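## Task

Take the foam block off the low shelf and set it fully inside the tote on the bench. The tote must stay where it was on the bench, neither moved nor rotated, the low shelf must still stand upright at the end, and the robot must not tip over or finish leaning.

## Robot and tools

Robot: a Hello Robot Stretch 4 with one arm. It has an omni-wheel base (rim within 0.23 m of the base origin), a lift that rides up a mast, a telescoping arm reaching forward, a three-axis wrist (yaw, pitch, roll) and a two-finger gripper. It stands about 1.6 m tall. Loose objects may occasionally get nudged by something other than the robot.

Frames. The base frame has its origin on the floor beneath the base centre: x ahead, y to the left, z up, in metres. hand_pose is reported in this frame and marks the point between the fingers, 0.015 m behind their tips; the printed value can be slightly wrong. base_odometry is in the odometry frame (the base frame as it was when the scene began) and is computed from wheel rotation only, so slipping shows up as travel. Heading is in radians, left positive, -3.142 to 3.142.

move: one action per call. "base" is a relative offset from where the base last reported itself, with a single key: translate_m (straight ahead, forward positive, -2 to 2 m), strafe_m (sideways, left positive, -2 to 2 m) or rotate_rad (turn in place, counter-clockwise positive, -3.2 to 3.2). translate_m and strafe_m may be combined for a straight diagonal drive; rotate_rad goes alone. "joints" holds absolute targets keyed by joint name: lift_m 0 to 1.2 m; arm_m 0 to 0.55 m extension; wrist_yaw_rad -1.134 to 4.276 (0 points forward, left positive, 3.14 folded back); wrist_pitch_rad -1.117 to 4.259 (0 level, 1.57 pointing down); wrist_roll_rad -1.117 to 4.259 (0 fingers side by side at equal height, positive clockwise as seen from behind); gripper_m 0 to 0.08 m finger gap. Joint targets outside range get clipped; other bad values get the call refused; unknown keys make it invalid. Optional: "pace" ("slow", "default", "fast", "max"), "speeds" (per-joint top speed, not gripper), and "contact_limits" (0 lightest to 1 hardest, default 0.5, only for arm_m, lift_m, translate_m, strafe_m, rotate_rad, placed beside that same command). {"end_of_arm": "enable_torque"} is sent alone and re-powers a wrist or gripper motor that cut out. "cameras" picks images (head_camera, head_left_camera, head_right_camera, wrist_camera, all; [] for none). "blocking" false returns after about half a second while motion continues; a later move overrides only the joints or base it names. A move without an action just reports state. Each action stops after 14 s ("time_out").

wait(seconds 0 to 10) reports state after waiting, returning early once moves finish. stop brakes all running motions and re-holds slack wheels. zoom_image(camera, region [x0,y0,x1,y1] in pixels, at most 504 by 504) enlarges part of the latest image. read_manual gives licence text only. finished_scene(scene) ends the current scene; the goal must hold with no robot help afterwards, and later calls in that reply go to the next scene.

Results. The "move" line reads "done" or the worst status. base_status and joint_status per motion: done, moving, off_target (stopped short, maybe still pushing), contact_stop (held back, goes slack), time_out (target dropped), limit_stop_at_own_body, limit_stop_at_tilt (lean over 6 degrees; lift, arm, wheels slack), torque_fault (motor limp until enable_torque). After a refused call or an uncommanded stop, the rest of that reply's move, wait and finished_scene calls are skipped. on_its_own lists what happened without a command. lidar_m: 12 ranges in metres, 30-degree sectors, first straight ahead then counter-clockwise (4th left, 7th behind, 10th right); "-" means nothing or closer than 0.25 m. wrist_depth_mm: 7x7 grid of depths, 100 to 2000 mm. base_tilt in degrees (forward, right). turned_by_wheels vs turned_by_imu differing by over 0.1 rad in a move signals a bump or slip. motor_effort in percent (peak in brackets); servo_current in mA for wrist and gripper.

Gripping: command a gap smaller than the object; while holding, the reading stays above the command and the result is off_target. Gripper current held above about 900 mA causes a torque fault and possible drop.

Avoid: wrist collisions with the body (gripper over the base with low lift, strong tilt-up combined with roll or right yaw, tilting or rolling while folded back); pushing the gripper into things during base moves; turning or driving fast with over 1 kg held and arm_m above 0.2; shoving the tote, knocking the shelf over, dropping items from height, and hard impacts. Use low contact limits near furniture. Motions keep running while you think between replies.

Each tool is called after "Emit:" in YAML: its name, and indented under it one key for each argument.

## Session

Emit:
move:

Scene clock: 0.00 s.
base_odometry: x=+0.000 y=+0.000 heading=+0.000
turned_by_wheels: +0.000
turned_by_imu: +0.000
base_tilt: forward=+0.0 right=+1.1
lidar_m: 1.63 1.61 1.77 2.51 2.47 2.10 1.03 1.02 1.12 2.58 2.34 2.46
base_status: not commanded
joint_positions: lift_m=+0.175 arm_m=+0.002 wrist_yaw_rad=+3.204 wrist_pitch_rad=+0.001 wrist_roll_rad=+0.000 gripper_m=+0.040
joint_status: not commanded
measured_speeds: all 0
motor_effort: lift_m=+20 arm_m=+4 wheel_0=-1 wheel_1=+0 wheel_2=+1
servo_current: wrist_yaw_rad=52 wrist_pitch_rad=52 wrist_roll_rad=46 gripper_m=39
hand_pose: x=-0.0446 y=+0.0741 z=+0.3532 quat_wxyz=(-0.031, +0.000, +0.000, +1.000) (m; base frame)
wrist_depth_mm: - 138 137 - - - - / - - 136 1308 - - - / - 117 135 1308 - - - / - 121 142 1281 - - - / 195 137 1182 1255 - - - / 215 1118 1182 1336 1708 1499 1397 / 211 1118 - 976 - - 1025
pictures: head_camera, head_left_camera, head_right_camera, wrist_camera

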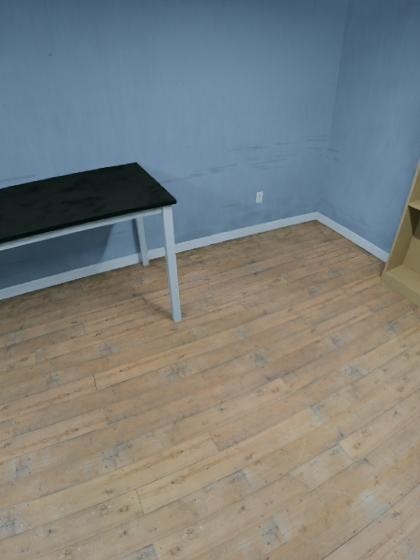

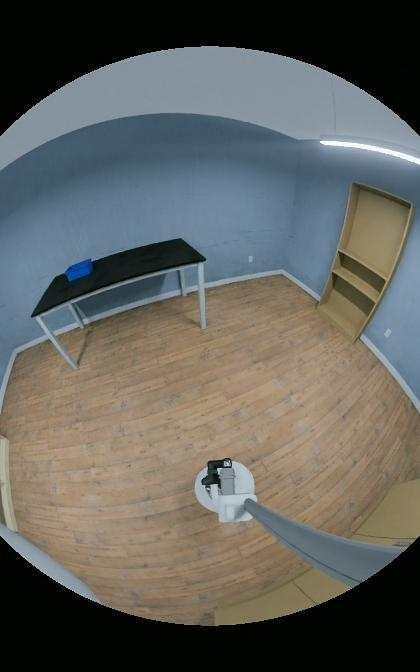

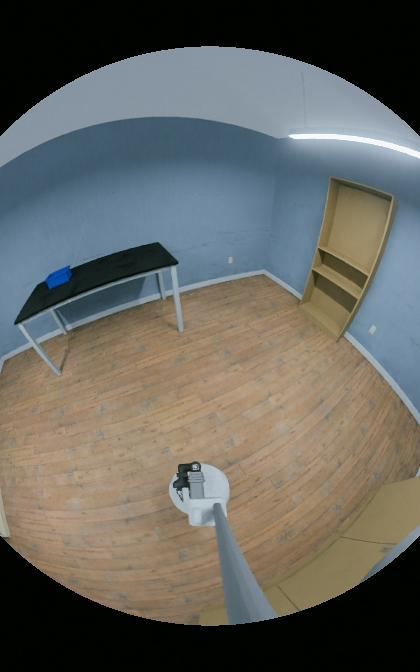

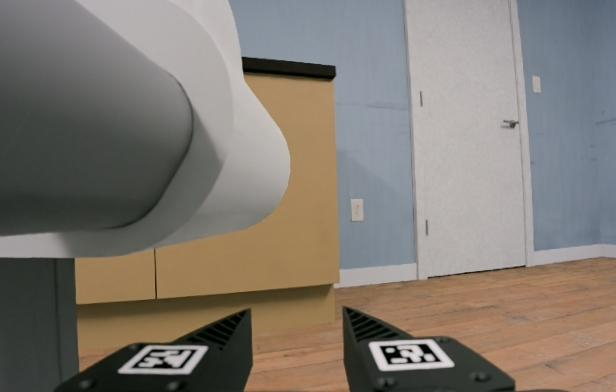

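Emit:
move:
  base: {"rotate_rad": 1.5}
  cameras: ["head_camera","head_left_camera"]

Scene clock: 4.07 s.
move: done
base_odometry: x=+0.000 y=+0.000 heading=+1.500
turned_by_wheels: +1.500
turned_by_imu: +1.494
base_tilt: forward=+0.1 right=+1.0
lidar_m: 2.56 2.47 2.28 1.08 1.02 1.06 1.55 2.35 2.40 1.65 1.61 1.72
base_status: done
joint_positions: lift_m=+0.175 arm_m=+0.002 wrist_yaw_rad=+3.204 wrist_pitch_rad=+0.001 wrist_roll_rad=+0.000 gripper_m=+0.040
joint_status: not commanded
measured_speeds: all 0
motor_effort: lift_m=+20(20) arm_m=+0(4) wheel_0=-3(7) wheel_1=+1(10) wheel_2=-1(9)
servo_current: wrist_yaw_rad=46(52) wrist_pitch_rad=39(72) wrist_roll_rad=46(52) gripper_m=39(46)
hand_pose: x=-0.0446 y=+0.0741 z=+0.3532 quat_wxyz=(-0.031, +0.000, +0.000, +1.000) (m; base frame)
wrist_depth_mm: - 138 137 - - - - / - - 137 - - 1229 1008 / - 116 138 - - 1229 1008 / - 122 143 - - 1255 1008 / 195 138 - - - 1255 991 / 213 1576 1618 1576 1576 1281 1078 / 211 1182 - 991 - - 976
pictures: head_camera, head_left_camera

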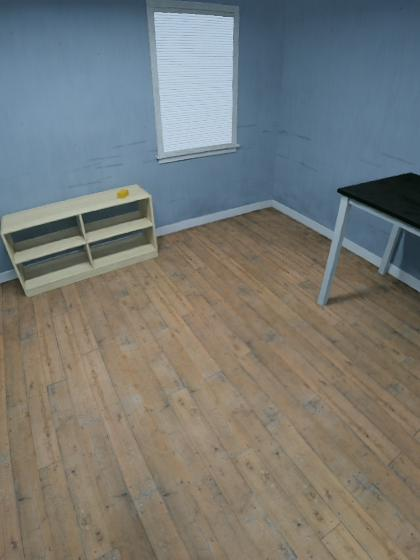

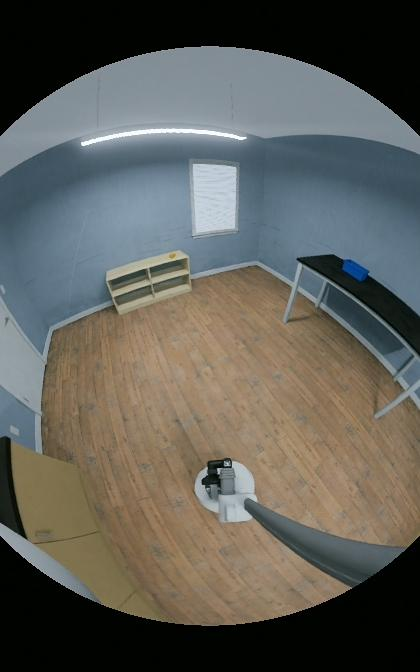

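Emit:
move:
  base: {"rotate_rad": 0.553}
  joints: {"lift_m": 0.6}
  cameras: []

Emit:
move:
  base: {"translate_m": 1.95, "strafe_m": -0.646}
  joints: {"lift_m": 0.9, "wrist_yaw_rad": 0, "wrist_pitch_rad": 1.57, "gripper_m": 0.08, "arm_m": 0.25}
  pace: "fast"

Scene clock: 19.77 s.
move: done
base_odometry: x=+0.000 y=+0.000 heading=+2.052
turned_by_wheels: +0.553
turned_by_imu: +0.550
base_tilt: forward=+0.1 right=+1.0
lidar_m: 2.47 2.21 1.05 1.01 1.09 1.60 2.37 2.44 1.66 1.60 1.72 2.55
base_status: done
joint_positions: lift_m=+0.600 arm_m=+0.002 wrist_yaw_rad=+3.204 wrist_pitch_rad=+0.001 wrist_roll_rad=+0.000 gripper_m=+0.040
joint_status: all done
measured_speeds: all 0
motor_effort: lift_m=+23(26) arm_m=-3(4) wheel_0=-2(7) wheel_1=-3(8) wheel_2=+0(8)
servo_current: wrist_yaw_rad=46(59) wrist_pitch_rad=59(72) wrist_roll_rad=46(52) gripper_m=39(46)
hand_pose: x=-0.0446 y=+0.0741 z=+0.7777 quat_wxyz=(-0.031, +0.000, +0.000, +1.000) (m; base frame)
wrist_depth_mm: - 138 137 - - - - / - - 137 - - - - / - 116 138 - - - - / - 122 148 - - - - / 196 137 - - - - - / 213 - - - - - - / 212 - - 1983 - - -
pictures: none
No camera images: "cameras" was empty.

Scene clock: 26.23 s.
move: done
base_odometry: x=-0.331 y=+2.027 heading=+2.053
turned_by_wheels: +0.000
turned_by_imu: +0.000
base_tilt: forward=+0.0 right=+0.8
lidar_m: 0.51 0.53 0.79 2.09 2.11 2.37 - 1.50 1.33 2.04 1.15 0.50
base_status: done
joint_positions: lift_m=+0.900 arm_m=+0.250 wrist_yaw_rad=+0.002 wrist_pitch_rad=+1.568 wrist_roll_rad=+0.000 gripper_m=+0.080
joint_status: all done
measured_speeds: all 0
motor_effort: lift_m=+23(27) arm_m=+8(11) wheel_0=-1(12) wheel_1=+1(8) wheel_2=+2(17)
servo_current: wrist_yaw_rad=52(202) wrist_pitch_rad=52(98) wrist_roll_rad=39(52) gripper_m=39(78)
hand_pose: x=+0.4215 y=-0.0874 z=+0.8653 quat_wxyz=(+0.708, -0.001, +0.706, +0.001) (m; base frame)
wrist_depth_mm: 415 413 413 413 407 410 407 / 413 410 410 410 384 404 404 / 410 407 404 407 404 404 404 / 1025 1008 1025 1025 946 676 1025 / 1025 1008 1025 1025 1008 1025 1025 / 1008 1008 1008 1008 991 991 1008 / - 109 798 788 991 - -
pictures: head_camera, head_left_camera, head_right_camera, wrist_camera

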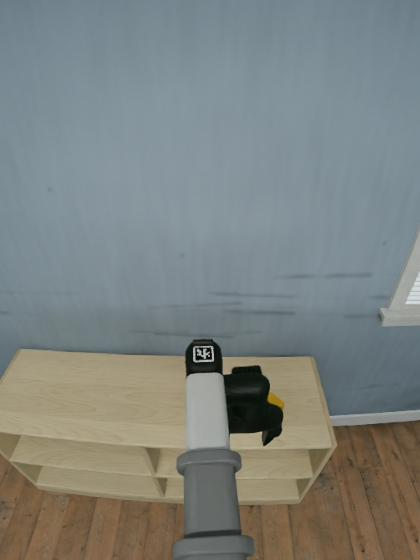

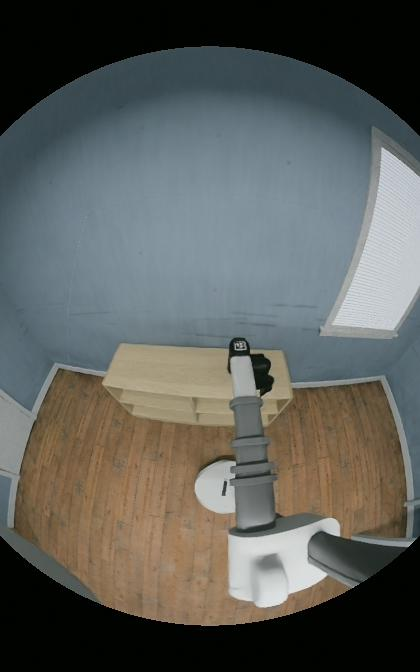

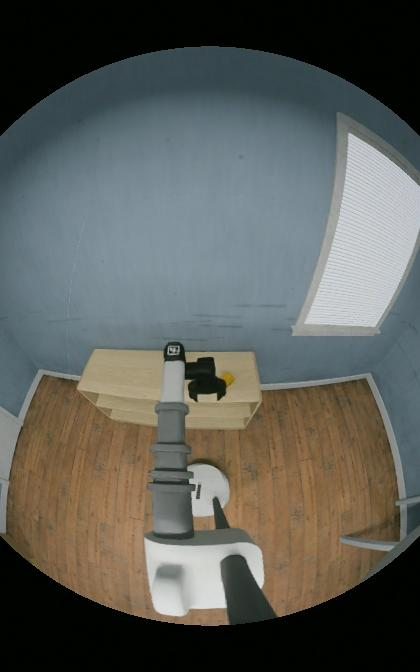

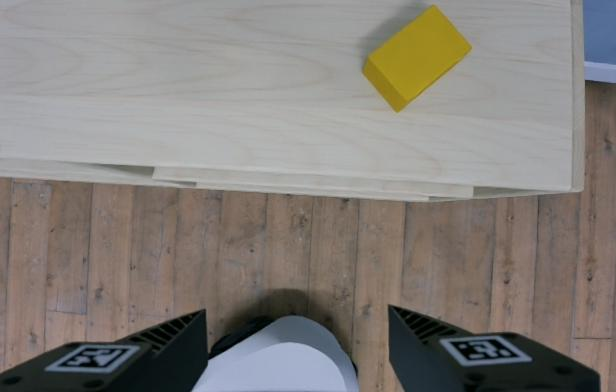

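Emit:
zoom_image:
  camera: "wrist_camera"
  region: [330, 0, 510, 120]

Scaled by 2.800.

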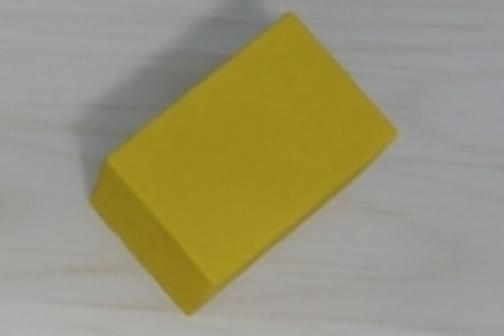

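Emit:
move:
  base: {"translate_m": 0.12, "strafe_m": -0.1175}
  joints: {"arm_m": 0.341, "wrist_roll_rad": 0.87, "lift_m": 0.76}
  cameras: ["wrist_camera"]

Scene clock: 42.27 s.
move: done
base_odometry: x=-0.283 y=+2.188 heading=+2.052
turned_by_wheels: +0.000
turned_by_imu: -0.001
base_tilt: forward=+0.0 right=+0.9
lidar_m: 0.38 0.40 0.59 2.23 2.27 2.58 - 1.35 1.32 1.92 0.97 0.39
base_status: done
joint_positions: lift_m=+0.760 arm_m=+0.341 wrist_yaw_rad=+0.002 wrist_pitch_rad=+1.568 wrist_roll_rad=+0.868 gripper_m=+0.080
joint_status: all done
measured_speeds: all 0
motor_effort: lift_m=+17(20) arm_m=+8(12) wheel_0=+0(10) wheel_1=-1(9) wheel_2=-1(13)
servo_current: wrist_yaw_rad=52(65) wrist_pitch_rad=46(78) wrist_roll_rad=46(111) gripper_m=46(46)
hand_pose: x=+0.5124 y=-0.0874 z=+0.7258 quat_wxyz=(+0.643, +0.297, +0.641, -0.296) (m; base frame)
wrist_depth_mm: 271 270 268 267 266 891 878 / 271 268 267 266 265 264 878 / 267 266 266 265 264 262 263 / 265 266 264 264 262 260 260 / 264 263 263 216 260 259 259 / 264 262 262 216 259 259 866 / - 109 216 215 147 - -
pictures: wrist_camera

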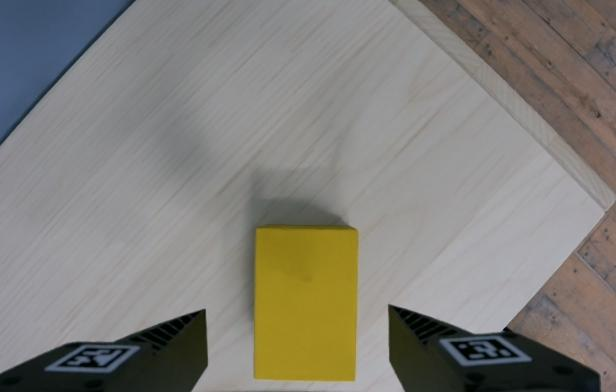

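Emit:
move:
  joints: {"arm_m": 0.335, "lift_m": 0.674}
  contact_limits: {"lift_m": 0.2}
  cameras: []

Emit:
move:
  joints: {"gripper_m": 0.03}
  cameras: ["wrist_camera"]

Emit:
move:
  joints: {"lift_m": 0.85}
  cameras: ["wrist_camera","head_right_camera"]

Scene clock: 49.33 s.
move: done
base_odometry: x=-0.283 y=+2.188 heading=+2.052
turned_by_wheels: +0.000
turned_by_imu: -0.001
base_tilt: forward=-0.1 right=+1.0
lidar_m: 0.38 0.40 0.59 2.23 2.28 2.56 - 1.35 1.32 1.93 0.98 0.39
base_status: not commanded
joint_positions: lift_m=+0.674 arm_m=+0.335 wrist_yaw_rad=+0.002 wrist_pitch_rad=+1.568 wrist_roll_rad=+0.868 gripper_m=+0.080
joint_status: all done
measured_speeds: all 0
motor_effort: lift_m=+16(18) arm_m=-8(10) wheel_0=+0(0) wheel_1=-1(2) wheel_2=-1(1)
servo_current: wrist_yaw_rad=46(59) wrist_pitch_rad=52(72) wrist_roll_rad=39(52) gripper_m=46(46)
contact_limits: lift_m 0.2
hand_pose: x=+0.5071 y=-0.0874 z=+0.6398 quat_wxyz=(+0.643, +0.297, +0.641, -0.296) (m; base frame)
wrist_depth_mm: 182 180 180 179 179 179 - / 180 180 179 179 178 178 177 / 180 179 179 178 177 177 176 / 178 178 177 177 177 176 175 / 178 178 140 131 175 175 175 / 177 176 131 131 158 174 174 / - 109 130 130 129 - -
pictures: none
No camera images: "cameras" was empty.

Scene clock: 50.43 s.
move: off_target
base_odometry: x=-0.283 y=+2.188 heading=+2.052
turned_by_wheels: +0.000
turned_by_imu: +0.000
base_tilt: forward=+0.0 right=+1.1
lidar_m: 0.38 0.41 0.60 2.22 2.28 2.57 - 1.34 1.35 1.93 0.99 0.40
base_status: not commanded
joint_positions: lift_m=+0.674 arm_m=+0.335 wrist_yaw_rad=+0.002 wrist_pitch_rad=+1.568 wrist_roll_rad=+0.868 gripper_m=+0.054
joint_status: gripper_m off_target (ended at +0.054, target +0.030)
measured_speeds: all 0
on_its_own: gripper_m is held at +0.048, not at your +0.030, by its contact guard: the fingers met something
motor_effort: lift_m=+16(16) arm_m=-8(8) wheel_0=+0(0) wheel_1=-1(1) wheel_2=+0(1)
servo_current: wrist_yaw_rad=46(59) wrist_pitch_rad=46(65) wrist_roll_rad=46(52) gripper_m=728(969)
contact_limits: lift_m 0.2
hand_pose: x=+0.5071 y=-0.0874 z=+0.6398 quat_wxyz=(+0.643, +0.297, +0.641, -0.296) (m; base frame)
wrist_depth_mm: 181 181 180 179 179 178 - / 180 180 179 179 178 178 177 / 180 179 178 178 178 177 176 / 179 178 177 177 176 175 176 / 178 178 143 131 176 175 175 / 177 176 131 131 174 174 173 / 176 176 130 130 117 - -
pictures: wrist_camera

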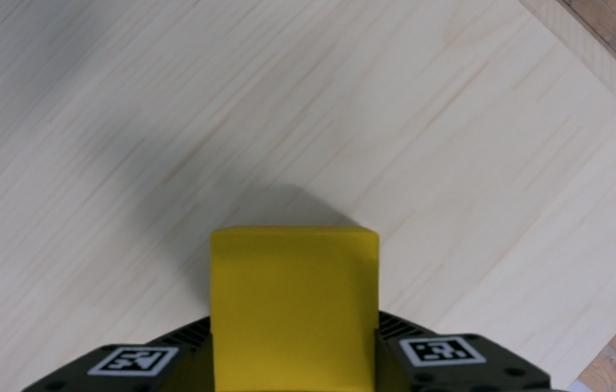

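Scene clock: 52.23 s.
move: done
base_odometry: x=-0.283 y=+2.188 heading=+2.052
turned_by_wheels: +0.000
turned_by_imu: +0.000
base_tilt: forward=+0.0 right=+1.1
lidar_m: 0.37 0.41 0.58 2.24 2.29 2.60 - 1.36 1.35 1.93 0.97 0.39
base_status: not commanded
joint_positions: lift_m=+0.850 arm_m=+0.335 wrist_yaw_rad=+0.002 wrist_pitch_rad=+1.568 wrist_roll_rad=+0.868 gripper_m=+0.054
joint_status: all done
measured_speeds: all 0
on_its_own: gripper_m is held at +0.048, not at your +0.030, by its contact guard: the fingers met something
motor_effort: lift_m=+23(26) arm_m=-8(8) wheel_0=+0(1) wheel_1=-1(2) wheel_2=-1(1)
servo_current: wrist_yaw_rad=46(52) wrist_pitch_rad=46(72) wrist_roll_rad=46(52) gripper_m=715(728)
hand_pose: x=+0.5071 y=-0.0874 z=+0.8153 quat_wxyz=(+0.643, +0.297, +0.641, -0.296) (m; base frame)
wrist_depth_mm: 279 347 359 359 976 976 960 / 317 357 355 357 357 976 976 / 359 357 357 355 353 355 976 / 357 355 353 353 353 353 960 / 355 353 351 131 347 351 960 / 351 353 131 131 131 960 960 / 351 349 130 130 117 - -
pictures: head_right_camera, wrist_camera

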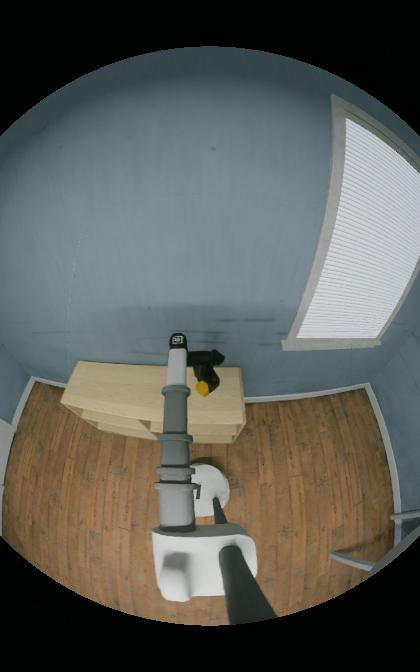

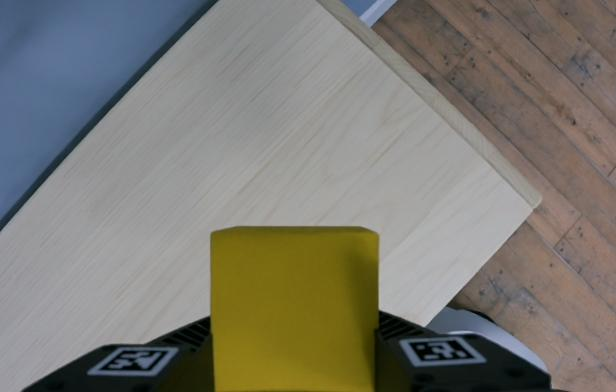

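Emit:
move:
  base: {"translate_m": -1.42, "strafe_m": -0.149}
  joints: {"arm_m": 0.01, "lift_m": 1.0}
  cameras: []

Emit:
move:
  base: {"rotate_rad": -1.575}
  joints: {"lift_m": 1.185, "wrist_roll_rad": 0}
  cameras: ["head_camera", "head_left_camera"]

Scene clock: 73.90 s.
move: done
base_odometry: x=+0.507 y=+0.999 heading=+2.052
turned_by_wheels: +0.000
turned_by_imu: -0.004
base_tilt: forward=-0.1 right=+1.0
lidar_m: 1.76 1.88 2.57 1.91 1.99 3.36 2.98 1.03 0.78 0.76 0.82 2.17
base_status: done
joint_positions: lift_m=+1.000 arm_m=+0.010 wrist_yaw_rad=+0.002 wrist_pitch_rad=+1.568 wrist_roll_rad=+0.868 gripper_m=+0.054
joint_status: all done
measured_speeds: all 0
on_its_own: gripper_m is held at +0.048, not at your +0.030, by its contact guard: the fingers met something
motor_effort: lift_m=+23(27) arm_m=-8(11) wheel_0=-1(7) wheel_1=-1(11) wheel_2=-1(13)
servo_current: wrist_yaw_rad=52(59) wrist_pitch_rad=46(72) wrist_roll_rad=39(59) gripper_m=728(728)
hand_pose: x=+0.1821 y=-0.0874 z=+0.9653 quat_wxyz=(+0.643, +0.297, +0.641, -0.296) (m; base frame)
wrist_depth_mm: 1160 1118 1160 1098 1138 1118 1138 / 1160 1138 1160 1138 1138 1138 1098 / 1160 1138 1118 1160 1118 1118 1098 / 1138 1118 1118 1118 1098 1098 1098 / 1138 1138 1138 131 131 1118 1098 / 1118 1118 131 131 130 1098 1098 / 1138 1098 130 130 117 - -
pictures: none
No camera images: "cameras" was empty.

Scene clock: 76.17 s.
move: done
base_odometry: x=+0.507 y=+0.999 heading=+0.478
turned_by_wheels: -1.574
turned_by_imu: -1.569
base_tilt: forward=+0.2 right=+1.0
lidar_m: 0.75 0.83 2.16 1.76 1.90 2.57 1.91 2.05 3.36 2.99 1.03 0.77
base_status: done
joint_positions: lift_m=+1.185 arm_m=+0.010 wrist_yaw_rad=+0.002 wrist_pitch_rad=+1.568 wrist_roll_rad=+0.002 gripper_m=+0.054
joint_status: all done
measured_speeds: all 0
on_its_own: gripper_m is held at +0.048, not at your +0.030, by its contact guard: the fingers met something
motor_effort: lift_m=+23(27) arm_m=-8(8) wheel_0=+3(8) wheel_1=+3(10) wheel_2=+2(9)
servo_current: wrist_yaw_rad=52(59) wrist_pitch_rad=59(72) wrist_roll_rad=39(111) gripper_m=722(728)
hand_pose: x=+0.1821 y=-0.0874 z=+1.1502 quat_wxyz=(+0.708, +0.000, +0.706, +0.000) (m; base frame)
wrist_depth_mm: 1336 1336 1336 1308 1336 1308 1336 / 1336 1308 1366 1308 1308 1336 1308 / 1308 1336 1336 1308 1336 1281 1336 / 1366 1336 1308 1308 1308 1308 1308 / 1308 1336 1308 131 131 1255 1308 / 1281 1336 131 131 130 1281 1281 / 1308 1308 130 130 117 - -
pictures: head_camera, head_left_camera

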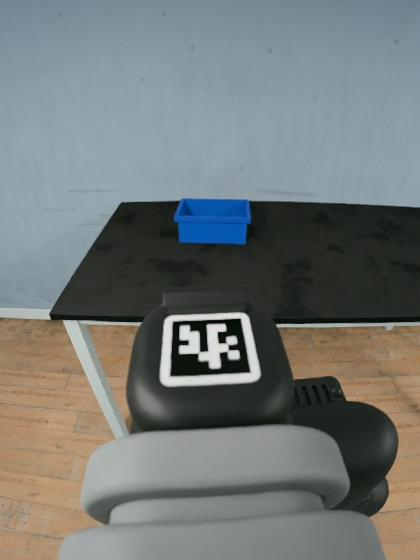

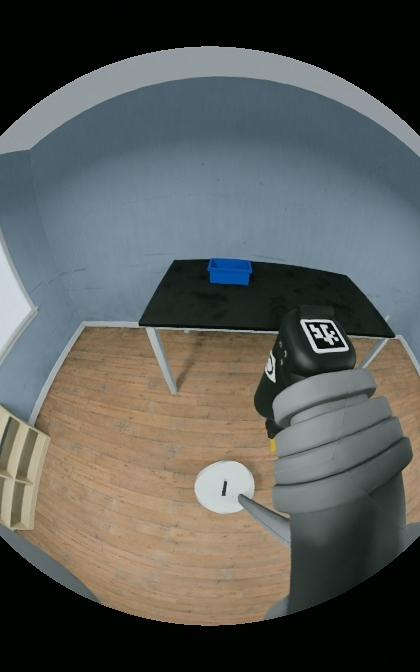

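Emit:
move:
  base: {"translate_m": 0.62, "strafe_m": 0.017}
  joints: {"arm_m": 0.36}
  contact_limits: {"translate_m": 0.2}
  cameras: ["wrist_camera","head_right_camera"]

Scene clock: 89.57 s.
move: done
base_odometry: x=+1.049 y=+1.299 heading=+0.478
turned_by_wheels: +0.000
turned_by_imu: +0.000
base_tilt: forward=+0.0 right=+1.0
lidar_m: 0.25 0.25 0.25 1.82 1.83 3.18 3.15 2.71 3.13 0.49 0.25 0.25
base_status: done
joint_positions: lift_m=+1.185 arm_m=+0.360 wrist_yaw_rad=+0.001 wrist_pitch_rad=+1.568 wrist_roll_rad=+0.002 gripper_m=+0.054
joint_status: all done
measured_speeds: all 0
on_its_own: gripper_m is held at +0.048, not at your +0.030, by its contact guard: the fingers met something
motor_effort: lift_m=+23(24) arm_m=+8(11) wheel_0=+1(7) wheel_1=+2(9) wheel_2=+1(13)
servo_current: wrist_yaw_rad=46(59) wrist_pitch_rad=59(72) wrist_roll_rad=46(52) gripper_m=722(728)
contact_limits: translate_m 0.2
hand_pose: x=+0.5314 y=-0.0874 z=+1.1503 quat_wxyz=(+0.708, +0.000, +0.706, +0.000) (m; base frame)
wrist_depth_mm: - 297 387 387 387 - - / - 306 387 387 387 - - / - 300 384 384 384 - - / - - - - 379 - - / - - 132 131 - - - / - - 131 131 - - - / - - 130 130 117 - -
pictures: head_right_camera, wrist_camera

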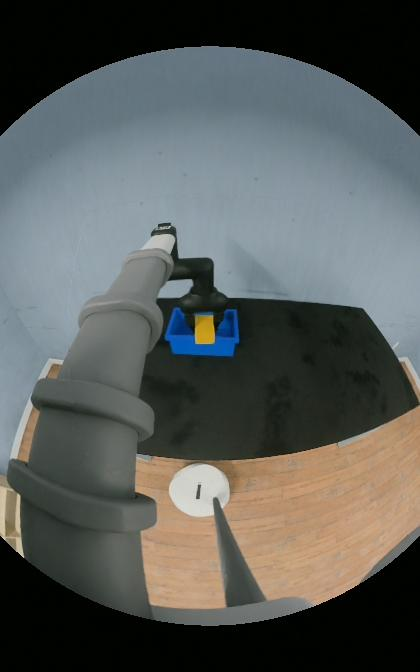

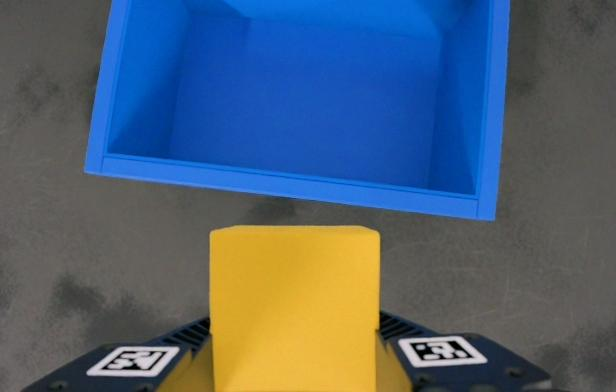

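Emit:
move:
  base: {"strafe_m": -0.0105}
  joints: {"arm_m": 0.506, "wrist_roll_rad": 0.112}
  contact_limits: {"strafe_m": 0.2}
  cameras: ["wrist_camera","head_right_camera"]

Scene clock: 97.13 s.
move: done
base_odometry: x=+1.054 y=+1.290 heading=+0.478
turned_by_wheels: +0.000
turned_by_imu: -0.001
base_tilt: forward=+0.1 right=+1.0
lidar_m: 0.25 0.25 0.25 1.82 1.82 3.18 3.15 2.70 3.09 0.49 0.25 0.25
base_status: done
joint_positions: lift_m=+1.185 arm_m=+0.506 wrist_yaw_rad=+0.001 wrist_pitch_rad=+1.568 wrist_roll_rad=+0.110 gripper_m=+0.054
joint_status: all done
measured_speeds: all 0
on_its_own: gripper_m is held at +0.048, not at your +0.030, by its contact guard: the fingers met something
motor_effort: lift_m=+23(23) arm_m=+8(11) wheel_0=+1(9) wheel_1=+0(9) wheel_2=+0(3)
servo_current: wrist_yaw_rad=46(59) wrist_pitch_rad=39(72) wrist_roll_rad=46(78) gripper_m=722(728)
contact_limits: strafe_m 0.2
hand_pose: x=+0.6774 y=-0.0874 z=+1.1503 quat_wxyz=(+0.707, +0.038, +0.705, -0.038) (m; base frame)
wrist_depth_mm: - - - - - - - / - - - - - - - / - 267 265 266 265 - - / - 314 379 379 377 - - / - 312 382 131 131 - - / - 310 131 131 130 - - / - 262 130 130 117 - -
pictures: head_right_camera, wrist_camera

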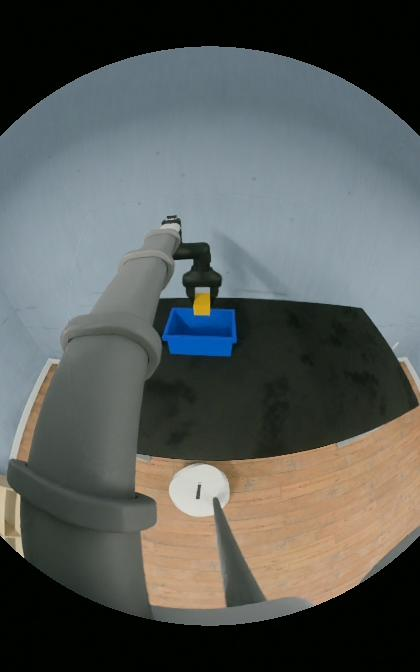

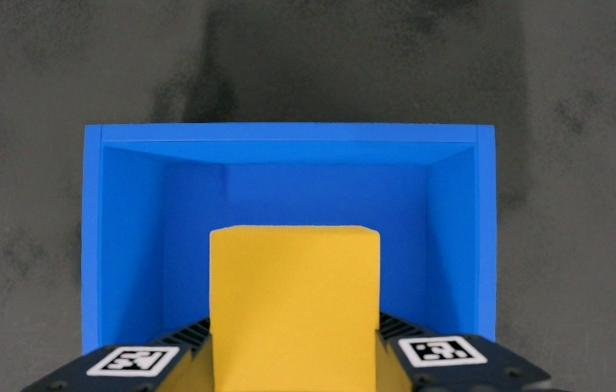

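Emit:
move:
  joints: {"lift_m": 1.06, "arm_m": 0.524}
  contact_limits: {"lift_m": 0.15}
  cameras: ["wrist_camera"]

Emit:
move:
  joints: {"lift_m": 0.99}
  contact_limits: {"lift_m": 0.1}
  pace: "slow"
  cameras: ["wrist_camera","head_right_camera"]

Scene clock: 102.70 s.
move: done
base_odometry: x=+1.054 y=+1.290 heading=+0.478
turned_by_wheels: +0.000
turned_by_imu: -0.001
base_tilt: forward=+0.2 right=+0.9
lidar_m: 0.25 0.25 0.25 1.81 1.83 3.19 2.57 2.70 3.10 0.50 0.25 0.25
base_status: not commanded
joint_positions: lift_m=+1.060 arm_m=+0.524 wrist_yaw_rad=+0.001 wrist_pitch_rad=+1.568 wrist_roll_rad=+0.110 gripper_m=+0.054
joint_status: all done
measured_speeds: all 0
on_its_own: gripper_m is held at +0.048, not at your +0.030, by its contact guard: the fingers met something
motor_effort: lift_m=+17(21) arm_m=+8(11) wheel_0=+1(1) wheel_1=+0(1) wheel_2=+0(0)
servo_current: wrist_yaw_rad=46(59) wrist_pitch_rad=59(78) wrist_roll_rad=39(52) gripper_m=728(728)
contact_limits: lift_m 0.15; strafe_m 0.2
hand_pose: x=+0.6954 y=-0.0874 z=+1.0258 quat_wxyz=(+0.707, +0.038, +0.705, -0.038) (m; base frame)
wrist_depth_mm: - - - - - - - / - 141 140 - 140 - - / 141 - - - - 140 - / 211 257 256 256 255 254 181 / 211 255 143 131 254 252 - / 210 255 131 131 253 252 - / 198 126 130 130 117 - -
pictures: wrist_camera

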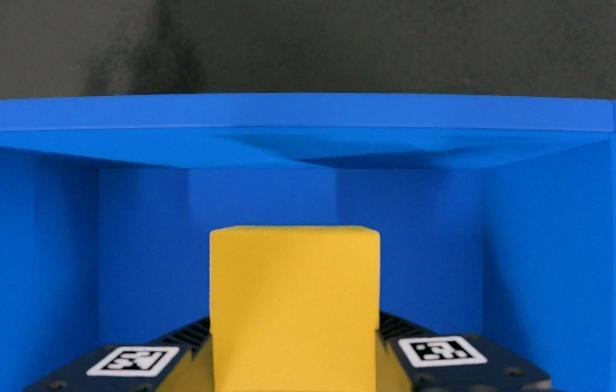

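Scene clock: 104.17 s.
move: done
base_odometry: x=+1.054 y=+1.290 heading=+0.478
turned_by_wheels: +0.000
turned_by_imu: +0.000
base_tilt: forward=+0.1 right=+1.0
lidar_m: 0.25 0.25 0.25 1.81 1.84 3.18 2.56 2.70 3.09 0.50 0.25 0.25
base_status: not commanded
joint_positions: lift_m=+0.990 arm_m=+0.524 wrist_yaw_rad=+0.001 wrist_pitch_rad=+1.568 wrist_roll_rad=+0.110 gripper_m=+0.054
joint_status: all done
measured_speeds: all 0
on_its_own: gripper_m is held at +0.048, not at your +0.030, by its contact guard: the fingers met something
motor_effort: lift_m=+16(18) arm_m=+8(8) wheel_0=+1(1) wheel_1=+0(0) wheel_2=+0(0)
servo_current: wrist_yaw_rad=52(59) wrist_pitch_rad=59(65) wrist_roll_rad=46(52) gripper_m=722(728)
contact_limits: lift_m 0.1; strafe_m 0.2
hand_pose: x=+0.6954 y=-0.0874 z=+0.9558 quat_wxyz=(+0.707, +0.038, +0.705, -0.038) (m; base frame)
wrist_depth_mm: - - - - - - - / - - - - - - - / - - - - - - - / 187 186 187 186 185 185 181 / 186 186 185 131 183 184 183 / 185 185 131 131 183 182 - / 185 184 130 130 117 - -
pictures: head_right_camera, wrist_camera

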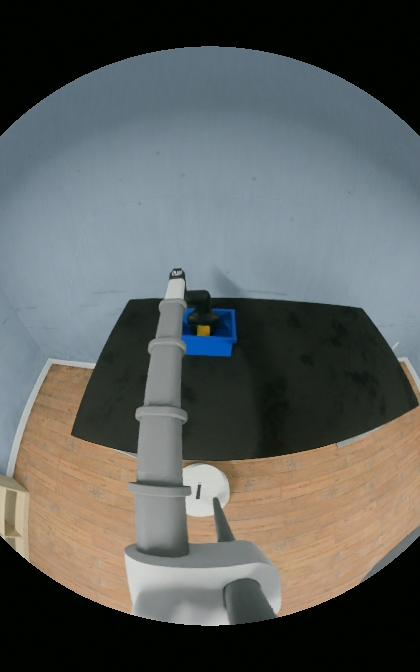

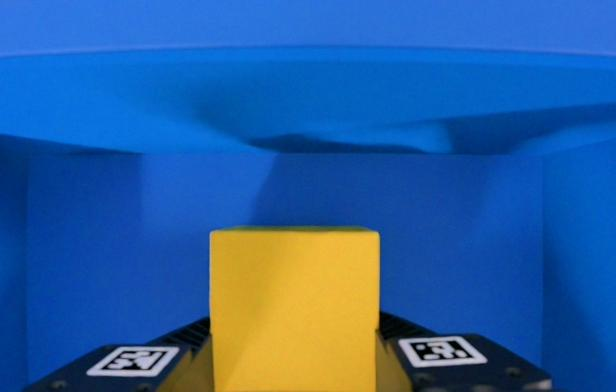

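Emit:
move:
  joints: {"gripper_m": 0.076}
  cameras: []

Emit:
move:
  joints: {"lift_m": 1.185}
  cameras: ["wrist_camera","head_right_camera"]

Scene clock: 108.93 s.
move: done
base_odometry: x=+1.054 y=+1.290 heading=+0.478
turned_by_wheels: +0.000
turned_by_imu: -0.001
base_tilt: forward=+0.1 right=+0.9
lidar_m: 0.25 0.25 0.25 1.82 1.85 3.20 2.55 2.67 3.10 0.51 0.25 0.25
base_status: not commanded
joint_positions: lift_m=+0.990 arm_m=+0.524 wrist_yaw_rad=+0.001 wrist_pitch_rad=+1.568 wrist_roll_rad=+0.110 gripper_m=+0.076
joint_status: all done
measured_speeds: all 0
motor_effort: lift_m=+16(16) arm_m=+8(8) wheel_0=+0(1) wheel_1=+0(1) wheel_2=+0(0)
servo_current: wrist_yaw_rad=52(59) wrist_pitch_rad=72(78) wrist_roll_rad=52(52) gripper_m=46(676)
contact_limits: lift_m 0.1; strafe_m 0.2
hand_pose: x=+0.6954 y=-0.0874 z=+0.9558 quat_wxyz=(+0.707, +0.038, +0.705, -0.038) (m; base frame)
wrist_depth_mm: - - - - - - - / - - - - - - - / - - - - - - - / 187 186 186 186 186 185 181 / 186 186 148 140 184 185 183 / 185 183 140 139 162 183 - / - 109 138 - 138 - -
pictures: none
No camera images: "cameras" was empty.

Scene clock: 110.83 s.
move: done
base_odometry: x=+1.054 y=+1.290 heading=+0.478
turned_by_wheels: +0.000
turned_by_imu: +0.000
base_tilt: forward=+0.1 right=+0.9
lidar_m: 0.25 0.25 0.25 1.82 1.85 3.18 3.17 2.68 3.12 0.50 0.25 0.25
base_status: not commanded
joint_positions: lift_m=+1.185 arm_m=+0.524 wrist_yaw_rad=+0.001 wrist_pitch_rad=+1.568 wrist_roll_rad=+0.110 gripper_m=+0.076
joint_status: all done
measured_speeds: all 0
motor_effort: lift_m=+23(26) arm_m=+8(8) wheel_0=+1(1) wheel_1=+0(1) wheel_2=+0(0)
servo_current: wrist_yaw_rad=46(59) wrist_pitch_rad=26(72) wrist_roll_rad=46(52) gripper_m=46(46)
contact_limits: strafe_m 0.2
hand_pose: x=+0.6954 y=-0.0874 z=+1.1503 quat_wxyz=(+0.707, +0.038, +0.705, -0.038) (m; base frame)
wrist_depth_mm: - - - - - - - / - - - - - - - / - 266 264 264 265 - - / - 294 379 382 379 - - / - 307 379 334 375 - - / - 306 379 334 377 - - / - 109 156 336 138 - -
pictures: head_right_camera, wrist_camera

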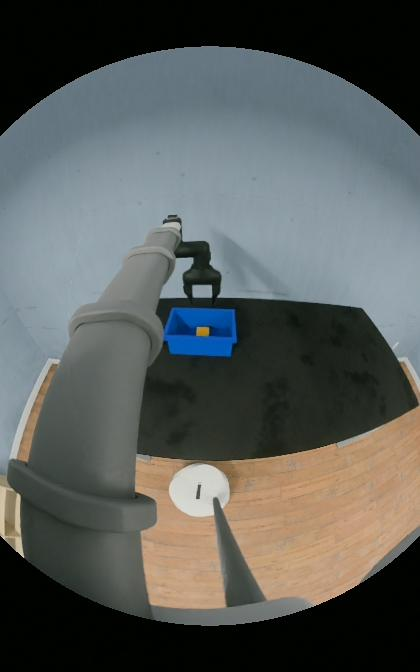

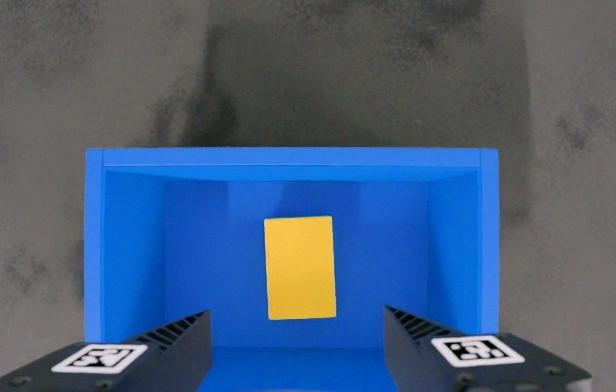

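Emit:
finished_scene:
  scene: 2

The scene is finished: the task was done.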